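# Slide out the banded box's tray, keep the other shut

## Task

Push the inner tray of the slide box marked with a coloured band partway out of its sleeve until several centimetres of it stick out, and leave it in that position; if it ends up sticking out less, farther is better. The second slide box must finish upright with its tray fully closed, or the task fails.

## Robot and tools

Robot: two arms, left_arm and right_arm, each ending in a five-fingered hand (left_arm has a left hand, the mirror of the right). Base positions in the scene frame: left_arm (+0.016, +0.308, +0.005) m, right_arm (-0.023, -0.367, +0.015) m, both facing almost exactly along +x. A camera stand sits behind the arms.

Frames: the scene frame has its origin at table-top height, halfway between the two nominal bases, +z up, +x out across the table, left_arm on the +y side. Image left/right does not match arm names. Reported hand poses are in each arm's own base frame. Motion offsets are along the axes of that arm's current Hand target. cam_high and the table use the scene frame.

Hand point: a point 0.05 m in front of the palm and 0.15 m from the wrist mounting face along the fingers. Its +z runs along straight fingers, +y points out of the palm, +x runs across the palm away from the thumb on the right hand (toward the thumb on the left hand). Straight fingertips reach 0.06 to 0.07 m past the point along +z, with their centre lines 0.06 m toward -y. A rigid bracket on the little-finger side of the wrist can collide with things.

A row is 28 numbers, each in [-1, 1], always for both arms: left_arm dx, dy, dz, rx, ry, rz, then left hand little, ring, middle, index, thumb_bend, thumb_turn, force_limit, speed; then the same fourteen for right_arm. The six pose numbers are an offset, not a pose: they are measured from the arm's Hand target as it stood when the action or move began, along that target's axes; 1.0 equals 0.6 m of travel or 180 degrees, and rx, ry, rz form one rotation vector. Every row in an action counts from that same start, and sending the same offset in a later action moves the arm further. Six zeros re-request the present Hand target. The six finger numbers are absolute targets: +1 open/straight, -1 closed/curled; thumb_turn -1 swings the thumb in front of the palm, +1 leaves it beside the palm. force_limit maps -1 to about 0 N and +1 to about 10 N at the fingertip (15 N for the two thumb motors). speed runs from near zero at -1 to full at +0.48 and above. No value means 'unchanged': to keep a hand as it is, resend the eight hand numbers of the last row actually executed for it; if none has been executed yet, send hand_measured plus hand_force_limit and hand_speed.

Tools:
- execute_actions(actions, cameras): actions is a list of actions; each action is a list of up to 15 rows, one per 1/30 s step; a shorter action repeats its final row. Images come back only if actions is empty or cameras names them ("all", names, or []).
- move(target, speed, blend, blocking, cameras): target is one 28-number row or a list of up to 15 rows, each offset counted from the same starting Hand targets (not chained). Paths are straight, finish together, last at least 0.5 s and are cut at 10 s. speed is m/s, 0.002 to 4.3, default 0.25 (turning at up to twice that in rad/s); blend in metres rounds corners of a list. blocking=false returns early while the motion continues. Paths do not avoid obstacles or the other arm; keep them away from an arm's own base. The result adds a 'move:' line: done (within 10 mm and 2 degrees), off_target, moving, held or fault, plus limits=paced (pose clipped) or limits=held (steps withheld).
- wait(seconds 0 to 10, cameras): lets time pass holding last commands.
- stop(cameras): brakes a running move.
- zoom_image(camera, region): camera is cam_high, cam_left_wrist or cam_right_wrist; region [x0, y0, x1, y1] in pixels, at most 504 by 504, taken from that camera's latest image.
- show_instructions(): shows reference images.
- finished_scene(scene=1): ends the scene permanently.

Result lines: end_effector_position (m) and end_effector_quat_wxyz in the base frame; Hand target (last commanded pose after clipping, the origin for next offsets); hand_measured, hand_stopped_by (moving, target, force, stalled, fault) and hand_load_n (positive when something forces the finger open), all in the six-motor order above; hand_force_limit and hand_speed; joint positions, velocities ('within noise' when still), torques and motor temperatures. MOTOR HOT appears from 85 °C; at 100 °C that arm goes limp for 30 to 60 s or more.

Behaviour: each step clips commanded orientation to 40 degrees from the measured one. Hands tend to settle 1 to 3 cm (occasionally 5) short of the target, usually low; resend the shortfall as an offset. A blocked arm goes on pressing until commanded away; to release, command a target back behind the hand point. Small rotations can shift the hand point a lot. The thumb turned in front can close around items 0.035 to 0.065 m thick, or a handle of 0.025 m. For a soft grip close with speed -0.94 or lower.

Cameras: cam_high 672x504 (fixed), cam_left_wrist and cam_right_wrist 616x616 fisheye on the wrists.

Avoid: the arms touching or squeezing each other; fast impacts and hard shoves; knocking the second box over or opening its tray; anything leaving the table; heavy loads or twists on fingers; keeping arms stretched or pushing unreachable poses, which heats motors. Something may occasionally nudge a loose object.

Each tool is called after "Call:" in YAML: its name, and indented under it one key for each argument.

Reference images:

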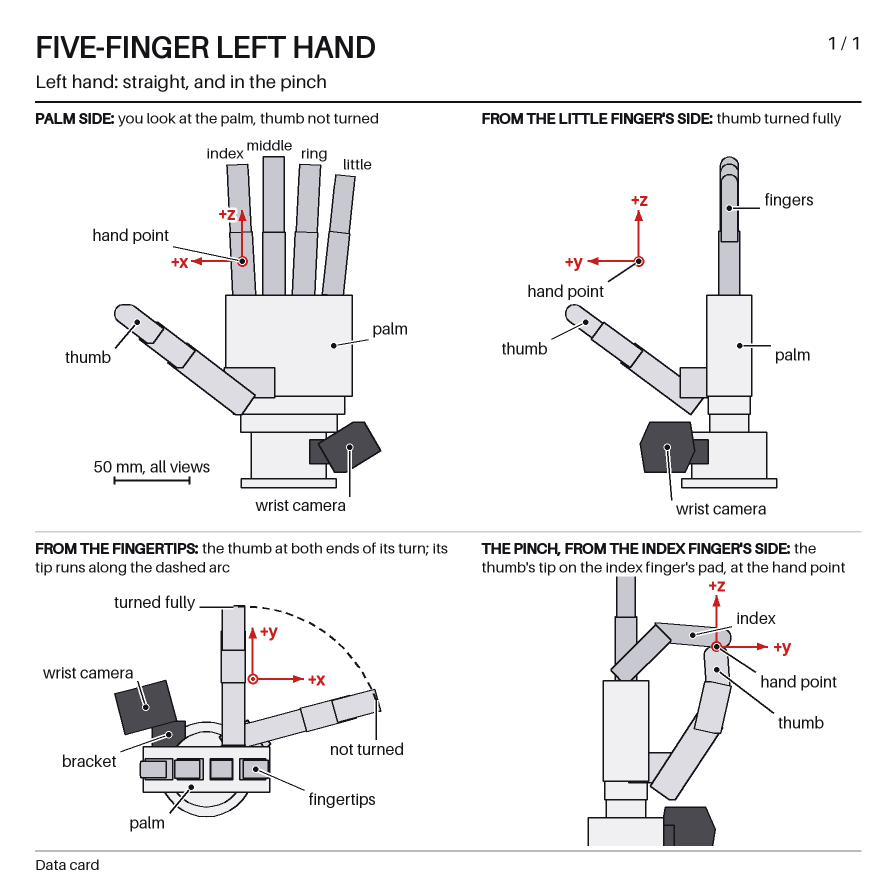

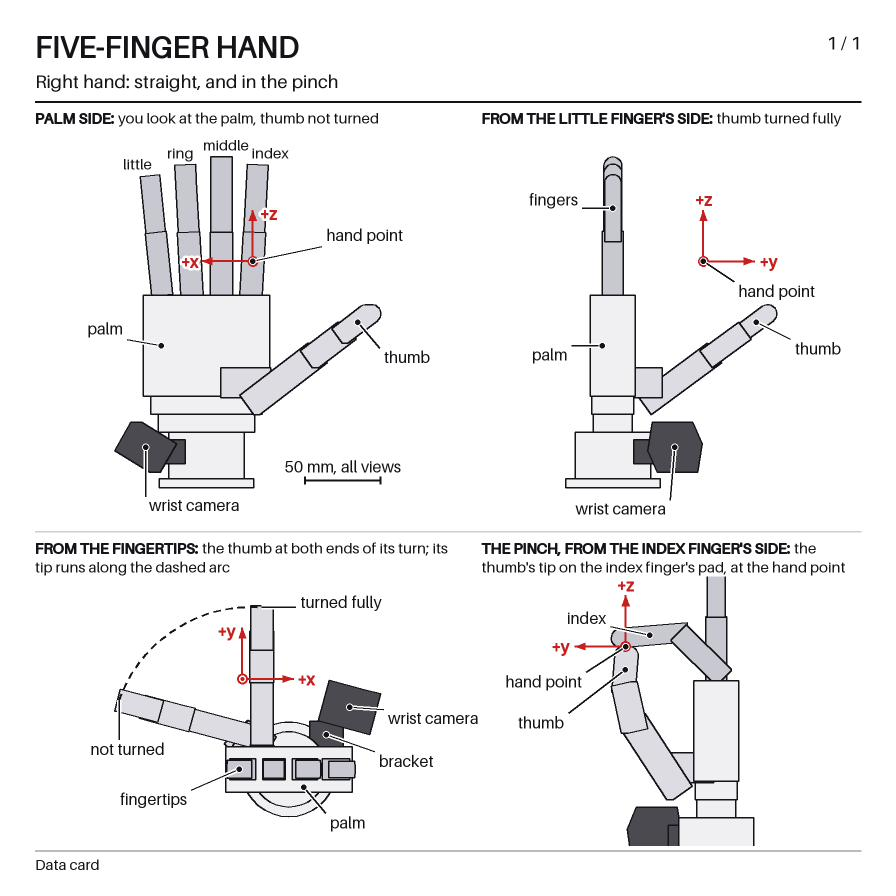

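## Session

Call:
execute_actions:
  actions: []

Scene clock: 0.00 s.
left_arm: end_effector_position=(+0.7099, -0.1378, +0.2126) hand_measured=(+1.000, +1.000, +1.000, +1.000, +1.000, +1.000) hand_load_n=(+0.0, +0.0, +0.0, +0.0, +0.0, +0.5) hand_stopped_by=(target, target, target, target, target, target) hand_force_limit=0.00 hand_speed=-0.80 end_effector_quat_wxyz=(+0.327, +0.092, +0.691, -0.638) | right_arm: end_effector_position=(+0.0125, +0.3395, +0.0901) hand_measured=(+1.000, +1.000, +1.000, +1.000, +1.000, +1.000) hand_load_n=(+0.0, +0.0, +0.0, +0.0, +0.0, +0.0) hand_stopped_by=(target, target, target, target, target, target) hand_force_limit=0.00 hand_speed=-0.80 end_effector_quat_wxyz=(+0.092, +0.850, +0.519, -0.018)
Joint positions: left_arm=[0.07 1.967 1.456 0.612 1.299 0.508] | right_arm=[1.663 1.594 1.144 -1.303 0.048 -0.999]
Joint velocities: within noise
Joint torques (N m): no reading
Motor temperatures (°C): left_arm=[29 32 30 30 29 27] | right_arm=[27 34 30 25 27 26]
Heat: left arm: hottest shoulder 32 °C; right arm: hottest shoulder 34 °C.
Hand target: left_arm +0.7154, -0.1375, +0.2172; +0.332, +0.097, +0.689, -0.637 | right_arm +0.0119, +0.3462, +0.0921; +0.087, +0.850, +0.519, -0.016

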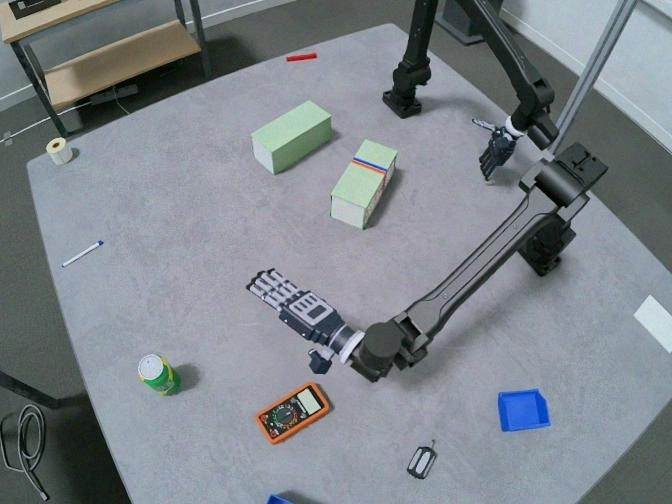

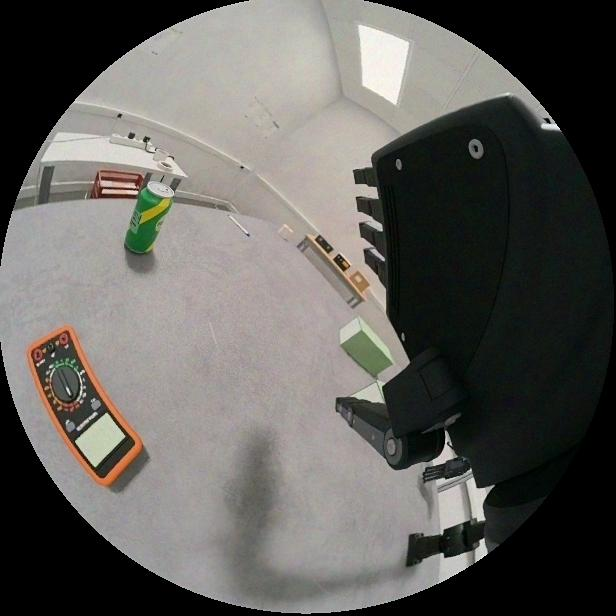

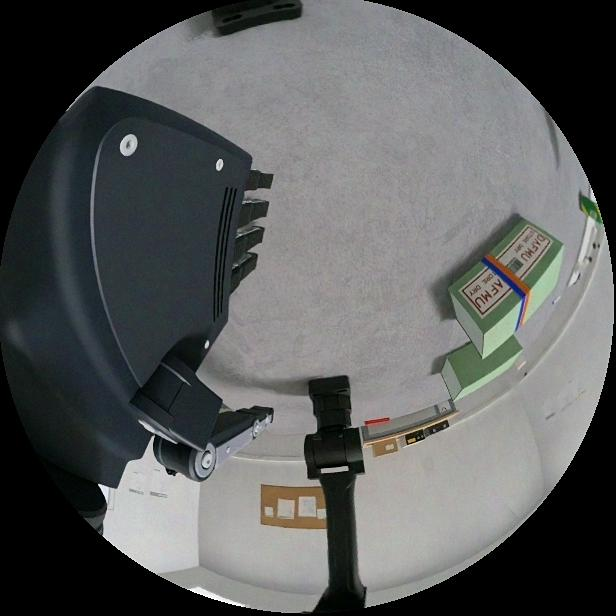

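Call:
zoom_image:
  camera: "cam_high"
  region: [230, 80, 430, 250]

Call:
zoom_image:
  camera: "cam_right_wrist"
  region: [420, 190, 600, 420]

Scaled by 2.520 from the camera's 672x504 image, which has a finer 960x720 frame.

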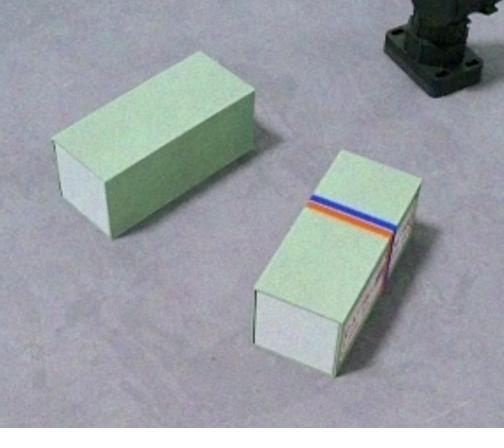

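Scaled by 2.191 from the camera's 616x616 image, which has a finer 880x880 frame.

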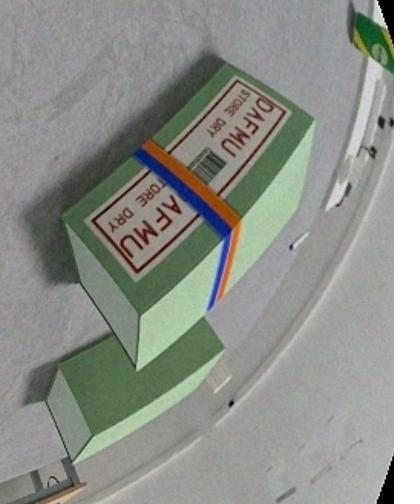

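Call:
zoom_image:
  camera: "cam_right_wrist"
  region: [430, 260, 530, 360]

Call:
zoom_image:
  camera: "cam_high"
  region: [320, 135, 410, 235]

Call:
zoom_image:
  camera: "cam_right_wrist"
  region: [430, 320, 530, 410]

Scaled by 5.040 from the camera's 616x616 image, which has a finer 880x880 frame.

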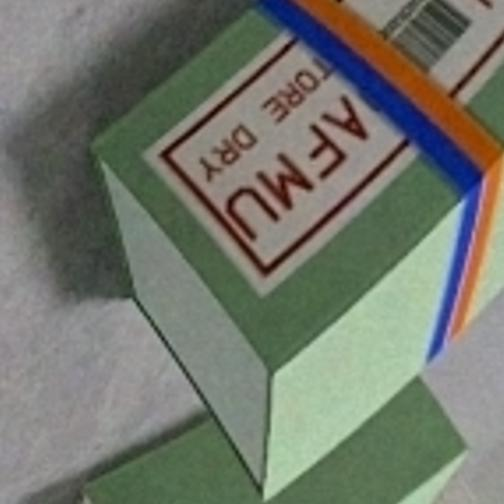

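Scaled by 5.040 from the camera's 672x504 image, which has a finer 960x720 frame.

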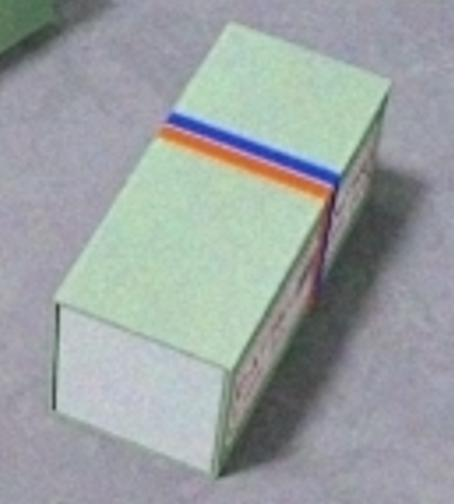

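Scaled by 5.040 from the camera's 616x616 image, which has a finer 880x880 frame.

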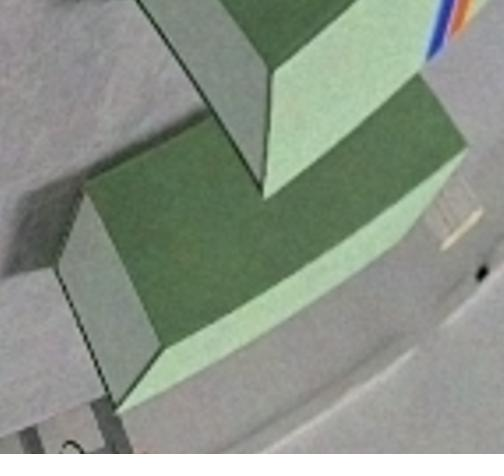

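Call:
move:
  target:
    - [0,0,0,0,0,0,-1,-1,-1,-1,1,1,0,0,-0.0118,0.0131,-0.0984,0,0,0,-1,1,1,1,1,1,0,0]
    - [0.6222,-0.5408,0.2998,0.0291,-0.0836,-0.6929,-1,-1,-1,-1,1,1,0,0,-0.1892,0.3602,-0.0275,0.1488,0.1244,0.6584,-1,1,1,1,1,1,0,0]
  speed: 0.35
  blend: 0.03
  cameras: ["all"]

Scene clock: 74.57 s.
left_arm: end_effector_position=(+0.3150, -0.4700, +0.2664) hand_measured=(-1.000, -1.000, -1.000, -1.000, +1.000, +1.000) hand_load_n=(+0.0, +0.0, +0.0, +0.0, +0.0, +0.0) hand_stopped_by=(target, target, target, target, target, target) hand_force_limit=0.00 hand_speed=0.00 end_effector_quat_wxyz=(+0.335, +0.623, -0.345, +0.617) | right_arm: end_effector_position=(+0.1476, +0.1512, +0.1493) hand_measured=(-1.000, +1.000, +1.000, +1.000, +1.000, +1.000) hand_load_n=(+0.0, +0.0, +0.0, +0.0, +0.0, +0.0) hand_stopped_by=(target, target, target, target, target, target) hand_force_limit=0.00 hand_speed=0.00 end_effector_quat_wxyz=(-0.181, +0.866, -0.455, +0.101)
Joint positions: left_arm=[-0.807 1.438 0.634 0.79 0.196 -1.561] | right_arm=[0.672 0.686 0.676 -1.144 0.038 0.06]
Joint torques (N m): left_arm=[-0.09 -10.4 7.87 3.15 -0.13 -0.11] | right_arm=[-2.08 -1.85 10.63 1.31 -0.09 0.19]
Motor temperatures (°C): left_arm=[29 35 33 30 29 27] | right_arm=[27 35 35 25 28 26]
Heat: left arm: hottest shoulder 35 °C; right arm: hottest shoulder 35 °C.
Hand target: left_arm +0.3105, -0.4696, +0.2698; +0.341, +0.619, -0.341, +0.619 | right_arm +0.1497, +0.1526, +0.1503; -0.190, +0.860, -0.463, +0.103
Off the commanded pose: left_arm 0.006 m, 1 deg | right_arm 0.003 m, 2 deg.
move: done; blend cut to 0 m at target 1
camera_calibration:
cam_left_wrist: T_world_to_cam=[[0.833323, 0.508087, 0.21776, -0.0848812], [-0.429014, 0.346021, 0.834396, 0.0683315], [0.348596, -0.788744, 0.506324, -0.501342], [0, 0, 0, 1]] pos_world=[0.274814, -0.375948, 0.21531]
cam_right_wrist: T_world_to_cam=[[-0.556049, -0.713272, -0.426677, 0.258484], [-0.830036, 0.449985, 0.329473, 0.00720029], [-0.0430057, 0.53736, -0.842256, 0.161809], [0, 0, 0, 1]] pos_world=[0.156665, 0.0941802, 0.244201]

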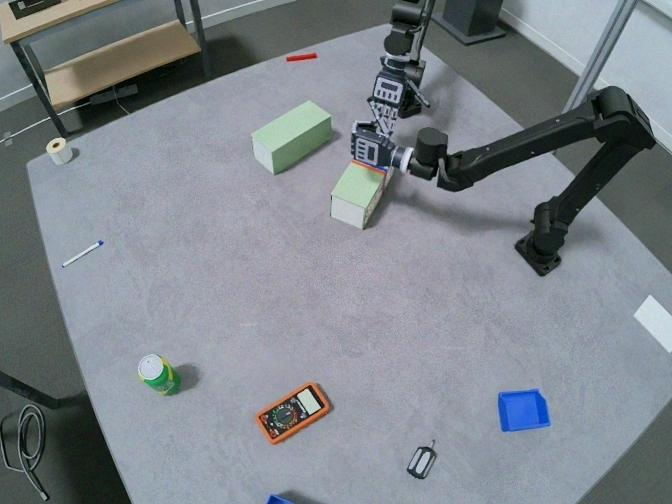

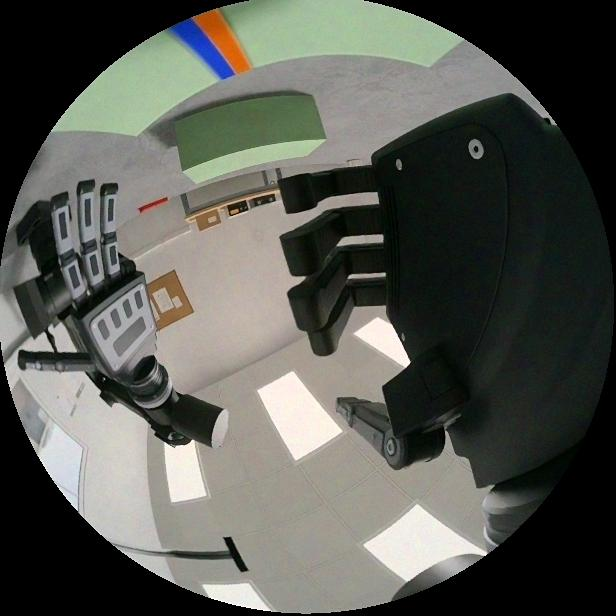

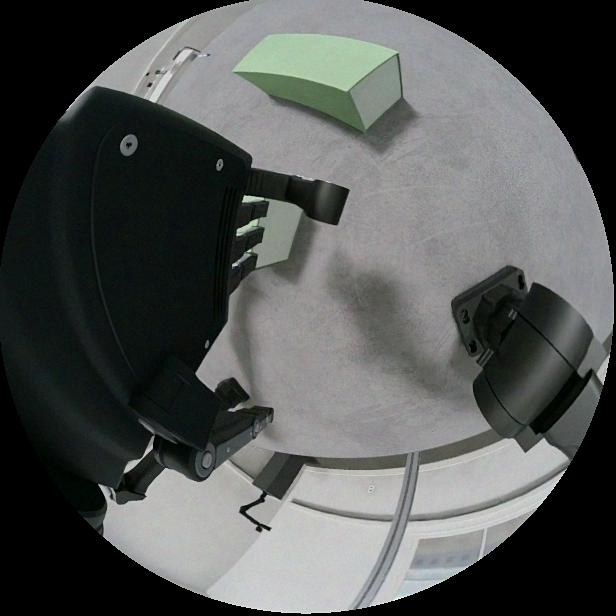

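Call:
zoom_image:
  camera: "cam_right_wrist"
  region: [210, 140, 370, 300]

Call:
zoom_image:
  camera: "cam_high"
  region: [310, 60, 470, 240]

Scaled by 3.150 from the camera's 616x616 image, which has a finer 880x880 frame.

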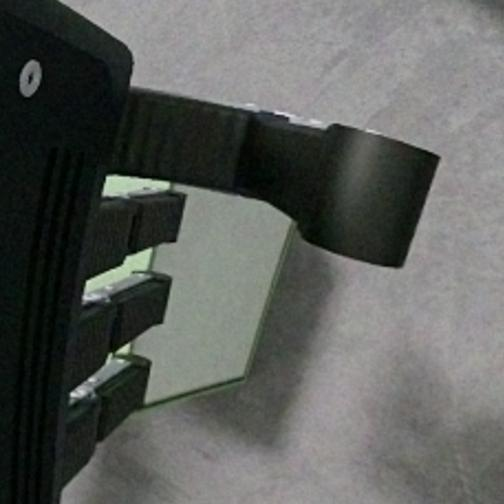

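Scaled by 2.800 from the camera's 672x504 image, which has a finer 960x720 frame.

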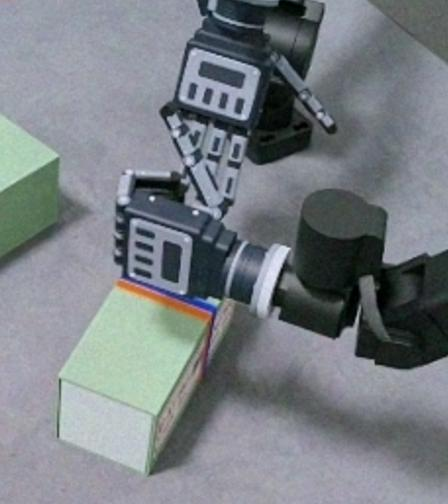

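Call:
move:
  target: [-0.1167,0,0,0,0,0,-1,-1,-1,-1,1,1,0,0,-0.014,0.0727,0.148,0,0,0,-1,1,1,1,1,1,0,0]
  speed: 0.12
  cameras: ["all"]

Scene clock: 82.50 s.
left_arm: end_effector_position=(+0.3136, -0.4686, +0.2035) hand_measured=(-1.000, -1.000, -1.000, -1.000, +1.000, +1.000) hand_load_n=(+0.0, +0.0, +0.0, +0.0, +0.0, -0.5) hand_stopped_by=(target, target, target, target, target, target) hand_force_limit=0.00 hand_speed=0.00 end_effector_quat_wxyz=(+0.337, +0.619, -0.343, +0.621) | right_arm: end_effector_position=(+0.1432, +0.1558, +0.0538) hand_measured=(-1.000, +1.000, +1.000, +1.000, +1.000, +1.000) hand_load_n=(+0.0, +0.0, +0.0, +0.0, +0.0, +0.0) hand_stopped_by=(target, target, target, target, target, target) hand_force_limit=0.00 hand_speed=0.00 end_effector_quat_wxyz=(-0.191, +0.861, -0.460, +0.104)
Joint positions: left_arm=[-0.807 1.628 0.581 1.044 0.196 -1.561] | right_arm=[0.704 0.718 0.43 -0.848 0.052 0.102]
Joint torques (N m): left_arm=[-0.03 -9.82 6.28 3.32 -0.13 -0.11] | right_arm=[-0.79 -0.03 10.39 1.4 0.11 0.17]
Heat: left arm: hottest shoulder 35 °C; right arm: hottest shoulder 35 °C.
Hand target: left_arm +0.3105, -0.4696, +0.1997; +0.341, +0.619, -0.341, +0.619 | right_arm +0.1433, +0.1584, +0.0513; -0.190, +0.860, -0.463, +0.103
Off the commanded pose: left_arm 0.005 m, 1 deg | right_arm 0.004 m, 0 deg.
move: done
camera_calibration:
cam_left_wrist: T_world_to_cam=[[0.831652, 0.509936, 0.219819, -0.0698009], [-0.435349, 0.35301, 0.828164, 0.126134], [0.344713, -0.784442, 0.515582, -0.466561], [0, 0, 0, 1]] pos_world=[0.273792, -0.374923, 0.151434]
cam_right_wrist: T_world_to_cam=[[-0.559463, -0.698993, -0.445432, 0.217826], [-0.828455, 0.454881, 0.326719, 0.0320521], [-0.0257559, 0.551807, -0.833574, 0.0735054], [0, 0, 0, 1]] pos_world=[0.150312, 0.0971181, 0.147827]

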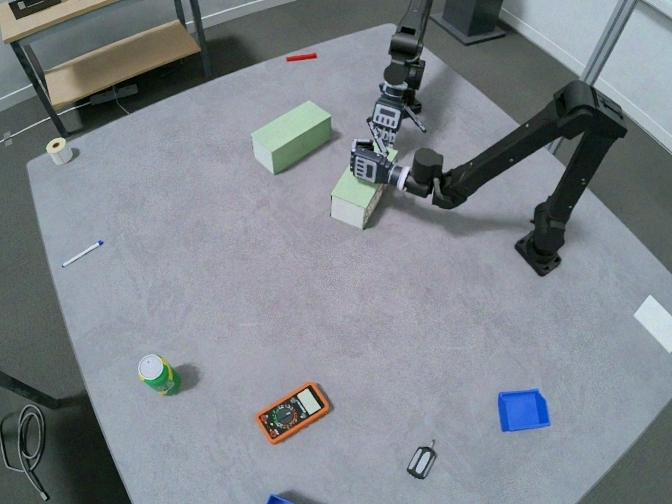

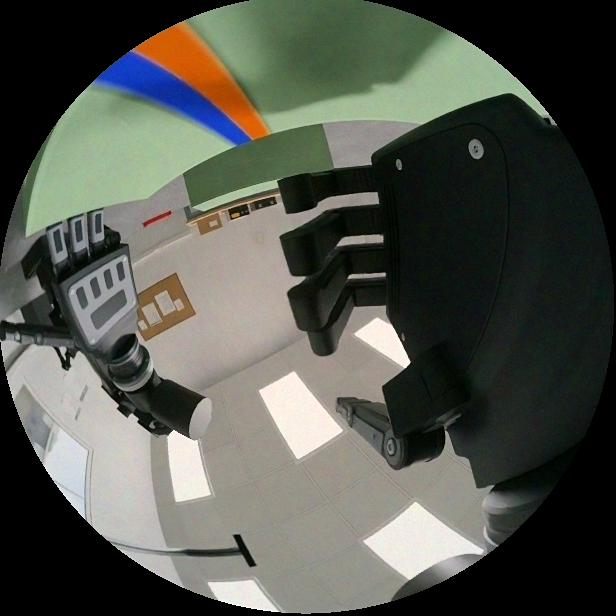

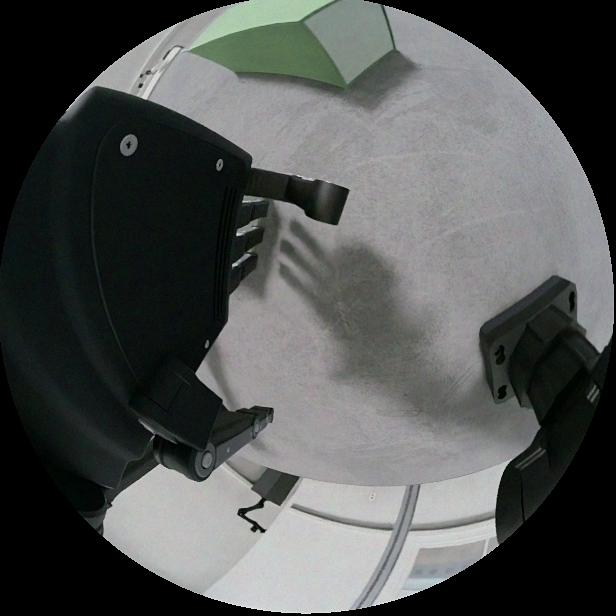

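Call:
move:
  target: [0,0,0,0,0,0,-1,-1,-1,-1,1,1,0,0,0,-0.0583,0.0408,0.0278,0,0,-1,1,1,1,1,1,0,0]
  speed: 0.05
  cameras: ["all"]

Scene clock: 85.93 s.
left_arm: end_effector_position=(+0.3136, -0.4686, +0.2035) hand_measured=(-1.000, -1.000, -1.000, -1.000, +1.000, +1.000) hand_load_n=(+0.0, +0.0, +0.0, +0.0, +0.0, +0.0) hand_stopped_by=(target, target, target, target, target, target) hand_force_limit=0.00 hand_speed=0.00 end_effector_quat_wxyz=(+0.337, +0.619, -0.343, +0.621) | right_arm: end_effector_position=(+0.1745, +0.1816, +0.0467) hand_measured=(-1.000, +1.000, +1.000, +1.000, +1.000, +1.000) hand_load_n=(+0.0, +0.0, -1.0, +0.0, +0.0, +0.0) hand_stopped_by=(target, target, target, target, target, target) hand_force_limit=0.00 hand_speed=0.00 end_effector_quat_wxyz=(-0.228, +0.851, -0.457, +0.120)
Joint positions: left_arm=[-0.807 1.628 0.581 1.044 0.196 -1.561] | right_arm=[0.703 0.816 0.43 -0.666 0.055 0.103]
Joint torques (N m): left_arm=[-0.09 -9.88 6.27 3.33 -0.14 -0.11] | right_arm=[-2.08 -0.62 10.3 1.77 0.12 -0.02]
Heat: left arm: hottest shoulder 34 °C; right arm: hottest shoulder 35 °C.
Hand target: left_arm +0.3105, -0.4696, +0.1997; +0.341, +0.619, -0.341, +0.619 | right_arm +0.1785, +0.1815, +0.0439; -0.228, +0.851, -0.458, +0.123
Off the commanded pose: left_arm 0.005 m, 1 deg | right_arm 0.005 m, 0 deg.
move: done
camera_calibration:
cam_left_wrist: T_world_to_cam=[[0.831652, 0.509936, 0.219819, -0.0698009], [-0.435349, 0.35301, 0.828164, 0.126134], [0.344713, -0.784442, 0.515582, -0.466561], [0, 0, 0, 1]] pos_world=[0.273792, -0.374923, 0.151434]
cam_right_wrist: T_world_to_cam=[[-0.529288, -0.672586, -0.517186, 0.24345], [-0.847948, 0.44013, 0.295414, 0.0560981], [0.0289379, 0.594906, -0.803274, 0.0354084], [0, 0, 0, 1]] pos_world=[0.175399, 0.117986, 0.13778]

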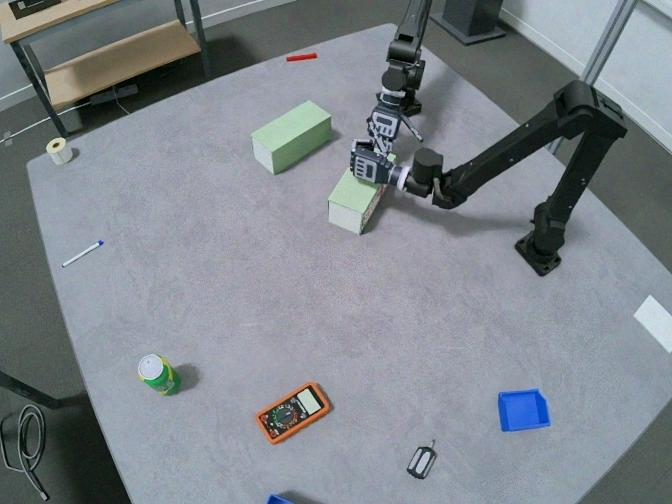

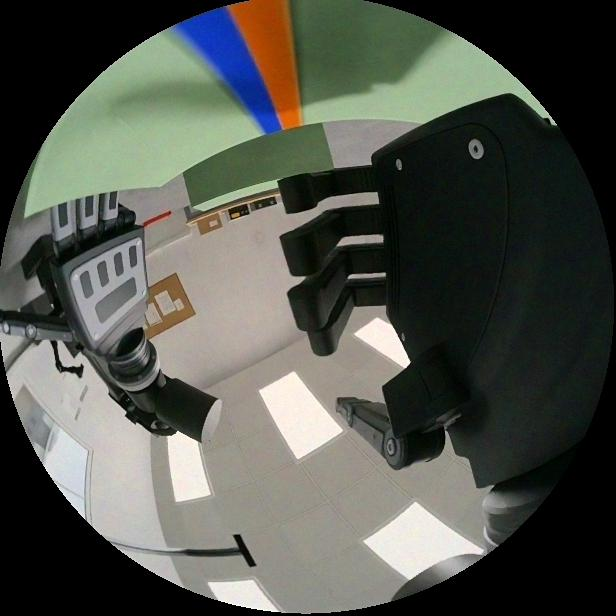

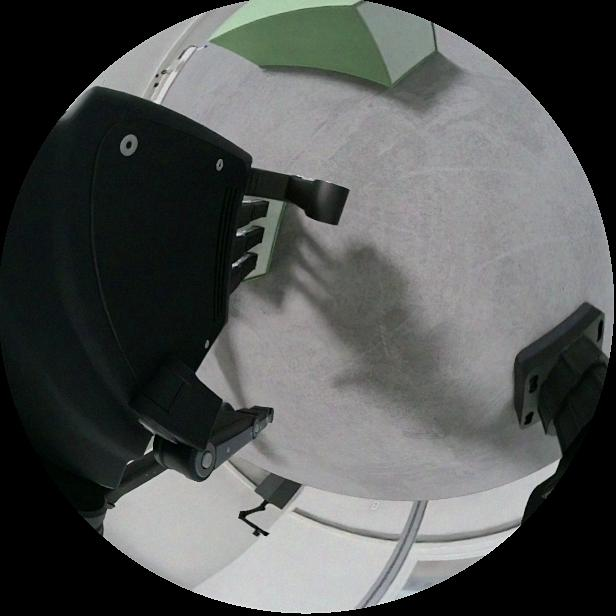

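Call:
zoom_image:
  camera: "cam_high"
  region: [320, 100, 440, 240]

Call:
zoom_image:
  camera: "cam_right_wrist"
  region: [200, 160, 340, 300]

Scaled by 3.600 from the camera's 672x504 image, which has a finer 960x720 frame.

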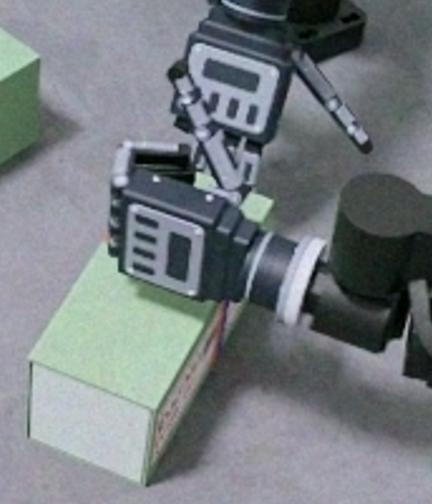

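Scaled by 3.600 from the camera's 616x616 image, which has a finer 880x880 frame.

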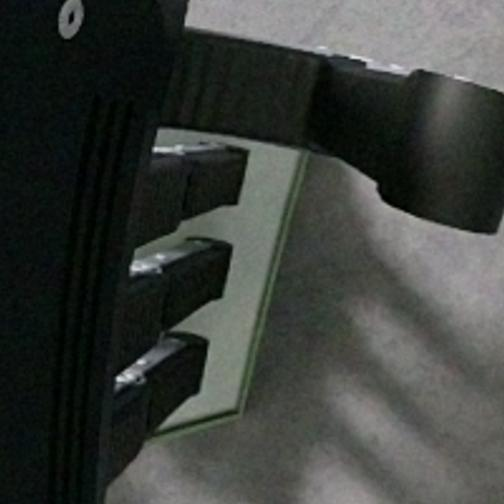

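Call:
move:
  target: [-0.0783,0,0,0,0,0,-1,-1,-1,-1,1,1,0,0,0,0,0,0,0,0,-1,1,1,1,1,1,0,0]
  speed: 0.06
  cameras: ["cam_high", "cam_left_wrist"]

Scene clock: 89.30 s.
left_arm: end_effector_position=(+0.3132, -0.4681, +0.1740) hand_measured=(-1.000, -1.000, -1.000, -1.000, +1.000, +1.000) hand_load_n=(+0.0, +0.0, +0.0, +0.0, +0.0, +0.0) hand_stopped_by=(target, target, target, target, target, target) hand_force_limit=0.00 hand_speed=0.00 end_effector_quat_wxyz=(+0.342, +0.605, -0.337, +0.635) | right_arm: end_effector_position=(+0.1745, +0.1816, +0.0467) hand_measured=(-1.000, +1.000, +1.000, +1.000, +1.000, +1.000) hand_load_n=(+0.0, +0.0, -0.5, +0.0, +0.0, -0.5) hand_stopped_by=(target, target, target, target, target, target) hand_force_limit=0.00 hand_speed=0.00 end_effector_quat_wxyz=(-0.228, +0.851, -0.457, +0.120)
Joint positions: left_arm=[-0.807 1.768 0.574 1.234 0.196 -1.564] | right_arm=[0.703 0.816 0.43 -0.666 0.055 0.103]
Joint torques (N m): left_arm=[-0.09 -8.88 4.83 2.48 -0.15 -0.06] | right_arm=[-2.02 -0.85 10.3 1.66 0.11 -0.01]
Heat: left arm: hottest shoulder 34 °C; right arm: hottest elbow 36 °C.
Hand target: left_arm +0.3104, -0.4695, +0.1526; +0.341, +0.619, -0.341, +0.619 | right_arm +0.1785, +0.1815, +0.0439; -0.228, +0.851, -0.458, +0.123
Off the commanded pose: left_arm 0.022 m, 2 deg | right_arm 0.005 m, 0 deg.
move: off_target (left_arm)
camera_calibration:
cam_left_wrist: T_world_to_cam=[[0.825706, 0.517187, 0.225226, -0.0590067], [-0.457333, 0.380014, 0.804012, 0.173927], [0.330235, -0.766881, 0.550307, -0.444068], [0, 0, 0, 1]] pos_world=[0.274912, -0.376125, 0.117824]
Images, in order (width x height): cam_high 672x504, cam_left_wrist 616x616.

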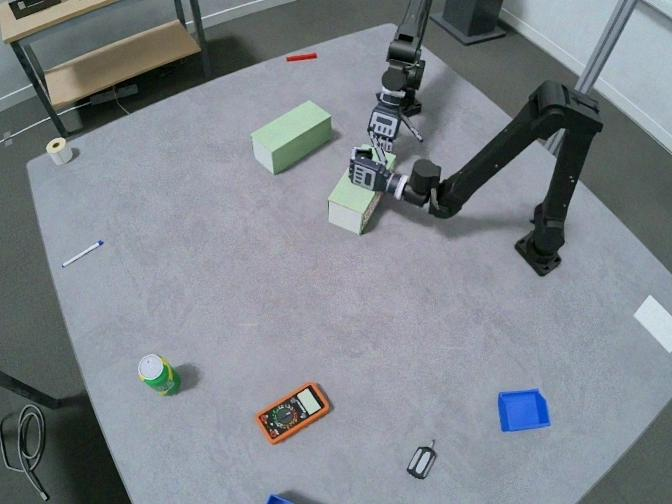

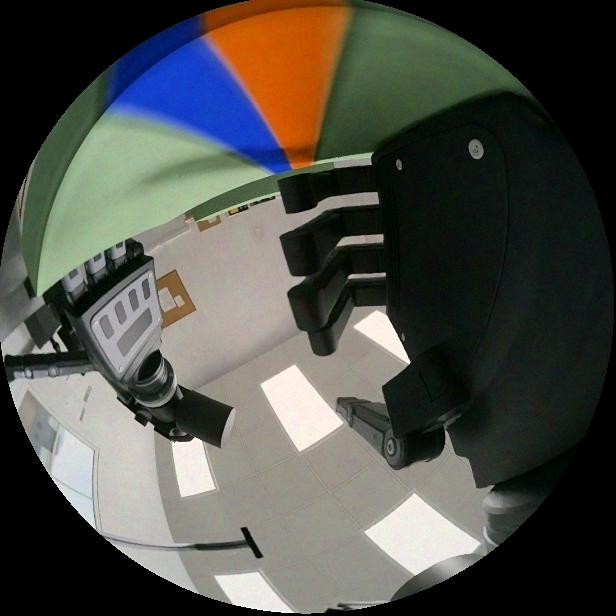

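Call:
move:
  target: [-0.0667,0,0,0,0,0,-1,-1,-1,-1,1,1,0,0,0,0,0,0,0,0,-1,1,1,1,1,1,0,0]
  speed: 0.06
  cameras: ["cam_left_wrist"]

Scene clock: 93.13 s.
left_arm: end_effector_position=(+0.3105, -0.4649, +0.1786) hand_measured=(-1.000, -1.000, -1.000, -1.000, +1.000, +1.000) hand_load_n=(+0.0, +0.0, +0.0, +0.0, +0.0, +0.0) hand_stopped_by=(target, target, target, target, target, target) hand_force_limit=0.00 hand_speed=0.00 end_effector_quat_wxyz=(+0.356, +0.568, -0.322, +0.668) | right_arm: end_effector_position=(+0.1745, +0.1816, +0.0467) hand_measured=(-1.000, +1.000, +1.000, +1.000, +1.000, +1.000) hand_load_n=(+0.0, +0.0, -0.5, +0.0, +0.0, +0.0) hand_stopped_by=(target, target, target, target, target, target) hand_force_limit=0.00 hand_speed=0.00 end_effector_quat_wxyz=(-0.228, +0.851, -0.457, +0.120)
Joint positions: left_arm=[-0.807 1.852 0.581 1.421 0.196 -1.574] | right_arm=[0.703 0.816 0.43 -0.666 0.055 0.103]
Joint torques (N m): left_arm=[0.03 -5.6 3.08 0.31 -0.11 0.05] | right_arm=[-2.02 -0.91 10.29 1.66 0.12 -0.02]
Heat: left arm: hottest shoulder 34 °C; right arm: hottest elbow 36 °C.
Hand target: left_arm +0.3104, -0.4695, +0.1125; +0.341, +0.619, -0.341, +0.619 | right_arm +0.1785, +0.1815, +0.0439; -0.228, +0.851, -0.458, +0.123
Off the commanded pose: left_arm 0.066 m, 9 deg | right_arm 0.005 m, 0 deg.
move: off_target (left_arm)
camera_calibration:
cam_left_wrist: T_world_to_cam=[[0.81048, 0.535873, 0.236561, -0.0481219], [-0.509212, 0.44494, 0.736703, 0.226113], [0.289524, -0.717543, 0.633488, -0.422614], [0, 0, 0, 1]] pos_world=[0.276498, -0.378063, 0.112527]
Images, in order (width x height): cam_left_wrist 616x616.

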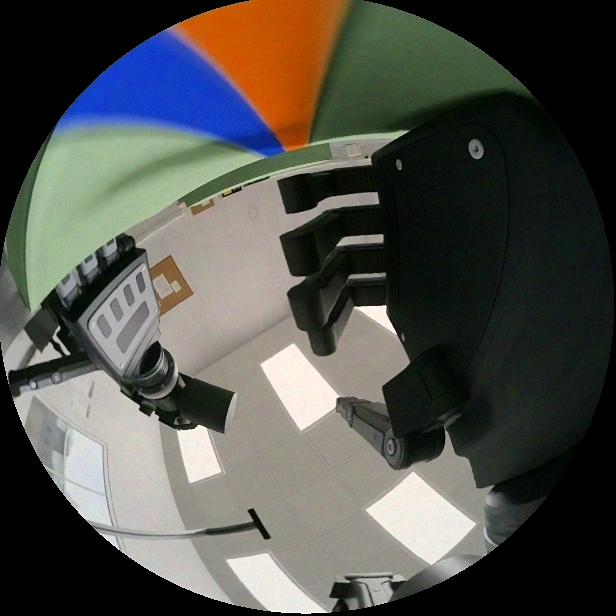

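Call:
move:
  target: [0,0,0,0,0,0,-1,-1,-1,-1,1,1,0,0,0,-0.0267,0.0302,0.0278,0,0,-1,1,1,1,1,1,0,0]
  speed: 0.04
  cameras: ["all"]

Call:
zoom_image:
  camera: "cam_high"
  region: [320, 100, 440, 240]

Call:
zoom_image:
  camera: "cam_right_wrist"
  region: [200, 160, 340, 300]

Scene clock: 97.83 s.
left_arm: end_effector_position=(+0.3160, -0.4656, +0.1791) hand_measured=(-1.000, -1.000, -1.000, -1.000, +1.000, +1.000) hand_load_n=(+0.0, +0.0, +0.0, +0.0, -0.5, +0.0) hand_stopped_by=(target, target, target, target, target, target) hand_force_limit=0.00 hand_speed=0.00 end_effector_quat_wxyz=(+0.353, +0.569, -0.318, +0.671) | right_arm: end_effector_position=(+0.1905, +0.1920, +0.0398) hand_measured=(-1.000, +1.000, +1.000, +1.000, +1.000, +1.000) hand_load_n=(+0.0, +0.0, -2.5, +0.0, +0.0, -0.5) hand_stopped_by=(target, target, target, target, target, target) hand_force_limit=0.00 hand_speed=0.00 end_effector_quat_wxyz=(-0.262, +0.840, -0.454, +0.138)
Joint positions: left_arm=[-0.803 1.858 0.591 1.421 0.189 -1.574] | right_arm=[0.7 0.836 0.398 -0.535 0.062 0.101]
Joint torques (N m): left_arm=[-0.26 -6.18 2.35 0.28 0.2 0.04] | right_arm=[-2.08 -0.26 10.29 2.4 0.08 -0.08]
Heat: left arm: hottest shoulder 34 °C; right arm: hottest elbow 36 °C.
Hand target: left_arm +0.3104, -0.4695, +0.1125; +0.341, +0.619, -0.342, +0.619 | right_arm +0.1976, +0.1942, +0.0362; -0.265, +0.840, -0.452, +0.143
Off the commanded pose: left_arm 0.067 m, 9 deg | right_arm 0.008 m, 1 deg.
move: off_target (left_arm)
camera_calibration:
cam_left_wrist: T_world_to_cam=[[0.804112, 0.545549, 0.236177, -0.0456714], [-0.515442, 0.441887, 0.734204, 0.229904], [0.296181, -0.712118, 0.636525, -0.425032], [0, 0, 0, 1]] pos_world=[0.281113, -0.379348, 0.112534]
cam_right_wrist: T_world_to_cam=[[-0.497546, -0.645241, -0.579752, 0.246594], [-0.863445, 0.432442, 0.259723, 0.0729744], [0.083125, 0.629808, -0.77229, 0.00493623], [0, 0, 0, 1]] pos_world=[0.185291, 0.124446, 0.127822]

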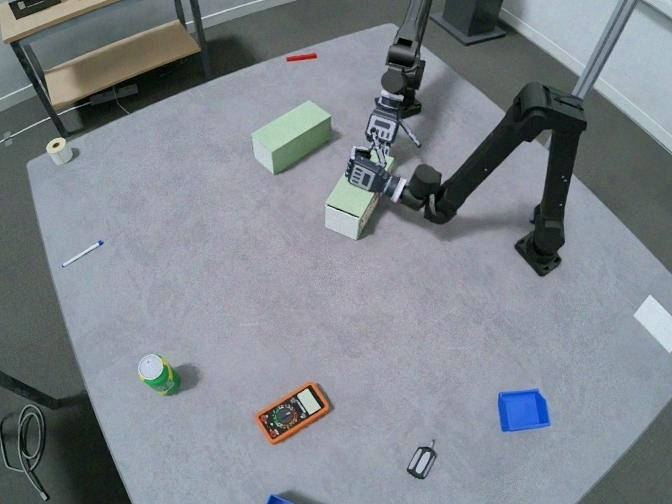

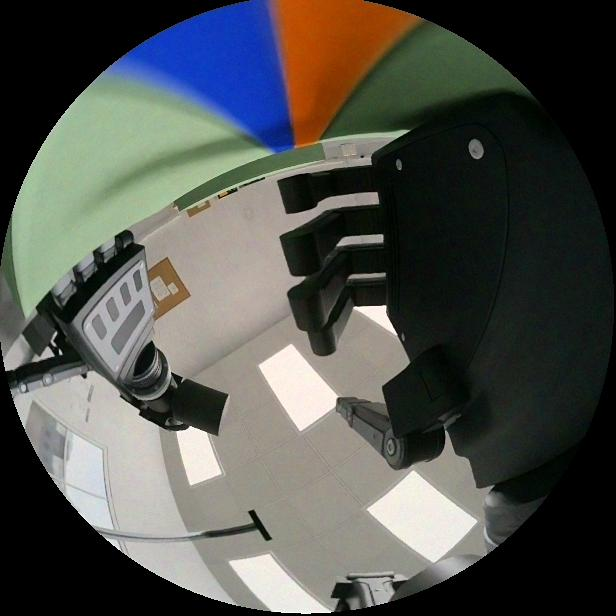

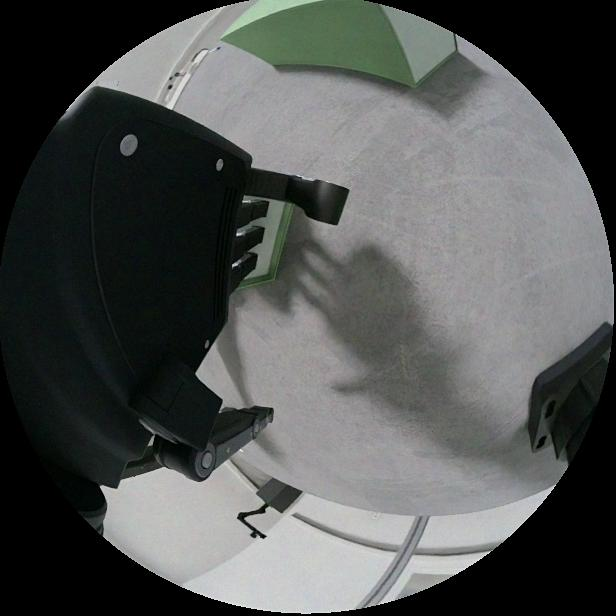

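Scaled by 3.600 from the camera's 672x504 image, which has a finer 960x720 frame.

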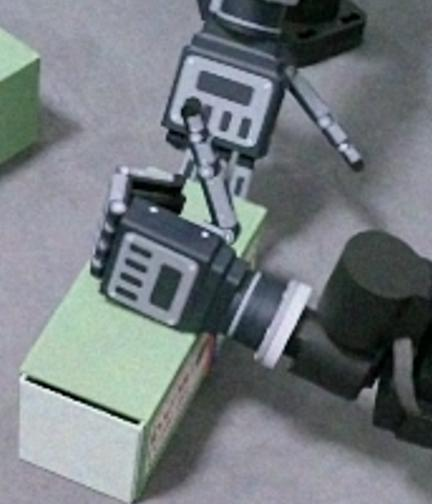

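Scaled by 3.600 from the camera's 616x616 image, which has a finer 880x880 frame.

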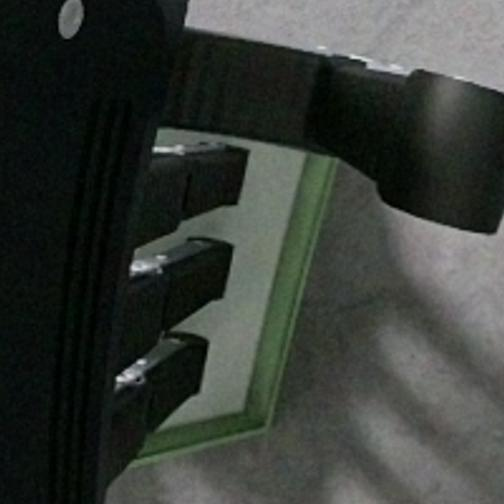

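Call:
move:
  target: [0,0,0,0,0,0,-1,-1,-1,-1,1,1,0,0,0,-0.0107,0.0362,0.05,0,0,-1,1,1,1,1,1,0,0]
  speed: 0.04
  cameras: ["all"]

Call:
zoom_image:
  camera: "cam_high"
  region: [310, 110, 430, 250]

Call:
zoom_image:
  camera: "cam_right_wrist"
  region: [200, 160, 340, 300]

Scene clock: 104.60 s.
left_arm: end_effector_position=(+0.3160, -0.4656, +0.1791) hand_measured=(-1.000, -1.000, -1.000, -1.000, +1.000, +1.000) hand_load_n=(+0.0, +0.0, +0.0, +0.0, -0.5, +0.0) hand_stopped_by=(target, target, target, target, target, target) hand_force_limit=0.00 hand_speed=0.00 end_effector_quat_wxyz=(+0.353, +0.569, -0.318, +0.671) | right_arm: end_effector_position=(+0.2087, +0.2034, +0.0250) hand_measured=(-1.000, +1.000, +1.000, +1.000, +1.000, +1.000) hand_load_n=(+0.0, +0.0, -1.5, -0.5, +0.0, +0.0) hand_stopped_by=(target, target, target, target, target, target) hand_force_limit=0.00 hand_speed=0.00 end_effector_quat_wxyz=(-0.329, +0.816, -0.443, +0.173)
Joint positions: left_arm=[-0.803 1.858 0.591 1.421 0.189 -1.574] | right_arm=[0.7 0.836 0.295 -0.27 0.076 0.095]
Joint torques (N m): left_arm=[-0.32 -6.18 2.37 0.31 0.21 0.04] | right_arm=[-1.55 -0.5 9.94 2.18 0.22 -0.09]
Heat: left arm: hottest shoulder 33 °C; right arm: hottest elbow 36 °C.
Hand target: left_arm +0.3104, -0.4695, +0.1125; +0.341, +0.619, -0.342, +0.619 | right_arm +0.2124, +0.2039, +0.0221; -0.330, +0.817, -0.439, +0.178
Off the commanded pose: left_arm 0.067 m, 9 deg | right_arm 0.005 m, 1 deg.
move: off_target (left_arm)
camera_calibration:
cam_left_wrist: T_world_to_cam=[[0.804112, 0.545549, 0.236177, -0.0456714], [-0.515442, 0.441887, 0.734204, 0.229904], [0.296181, -0.712118, 0.636525, -0.425032], [0, 0, 0, 1]] pos_world=[0.281113, -0.379348, 0.112534]
cam_right_wrist: T_world_to_cam=[[-0.415003, -0.584012, -0.697641, 0.227625], [-0.891186, 0.41533, 0.182454, 0.09884], [0.183196, 0.697446, -0.692826, -0.0518606], [0, 0, 0, 1]] pos_world=[0.192051, 0.128055, 0.104836]

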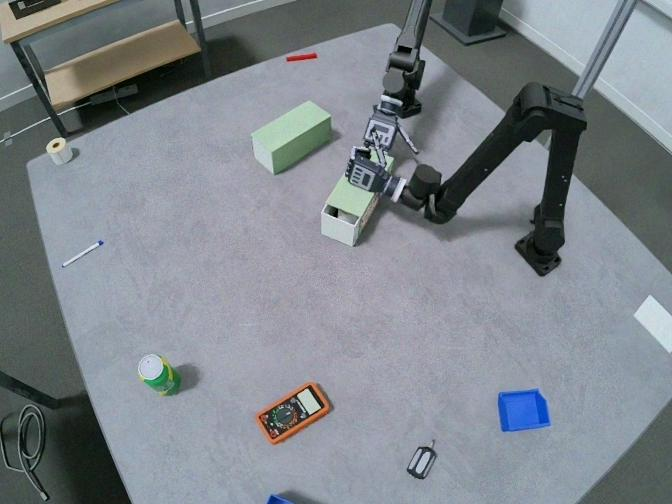

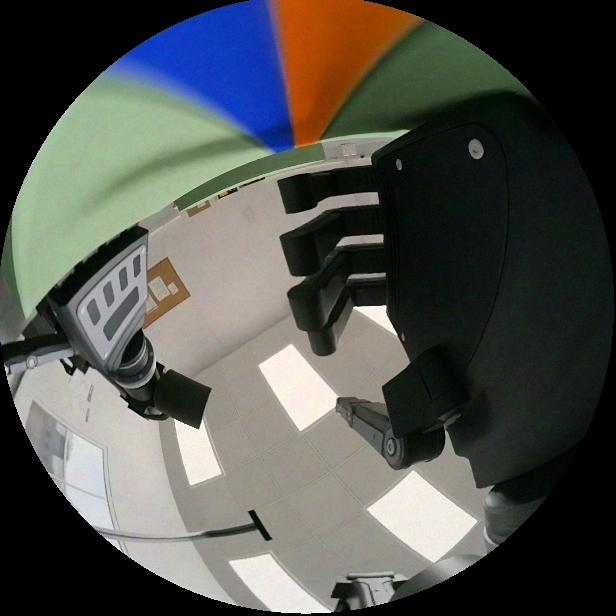

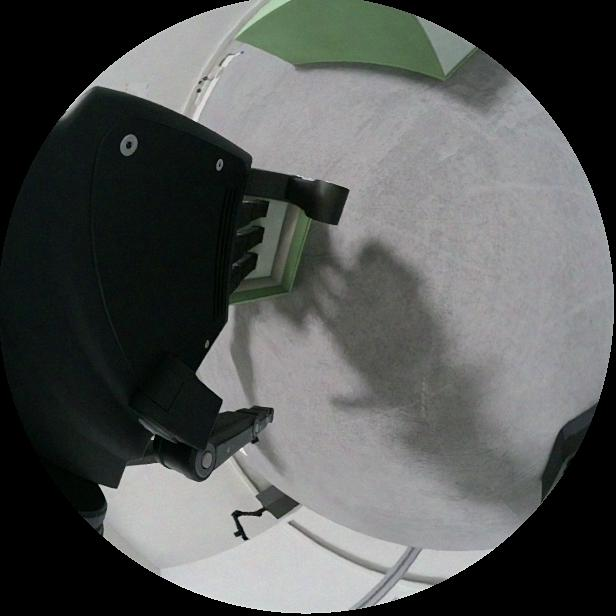

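Scaled by 3.600 from the camera's 672x504 image, which has a finer 960x720 frame.

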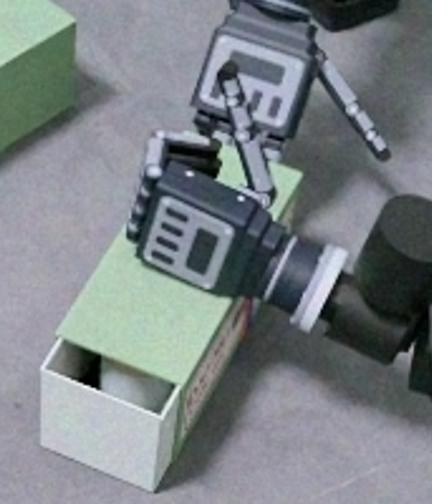

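Scaled by 3.600 from the camera's 616x616 image, which has a finer 880x880 frame.

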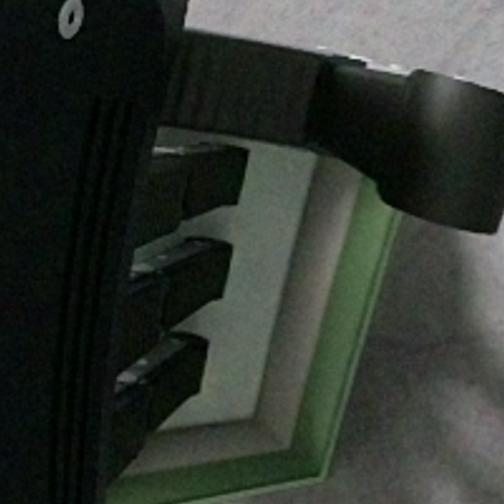

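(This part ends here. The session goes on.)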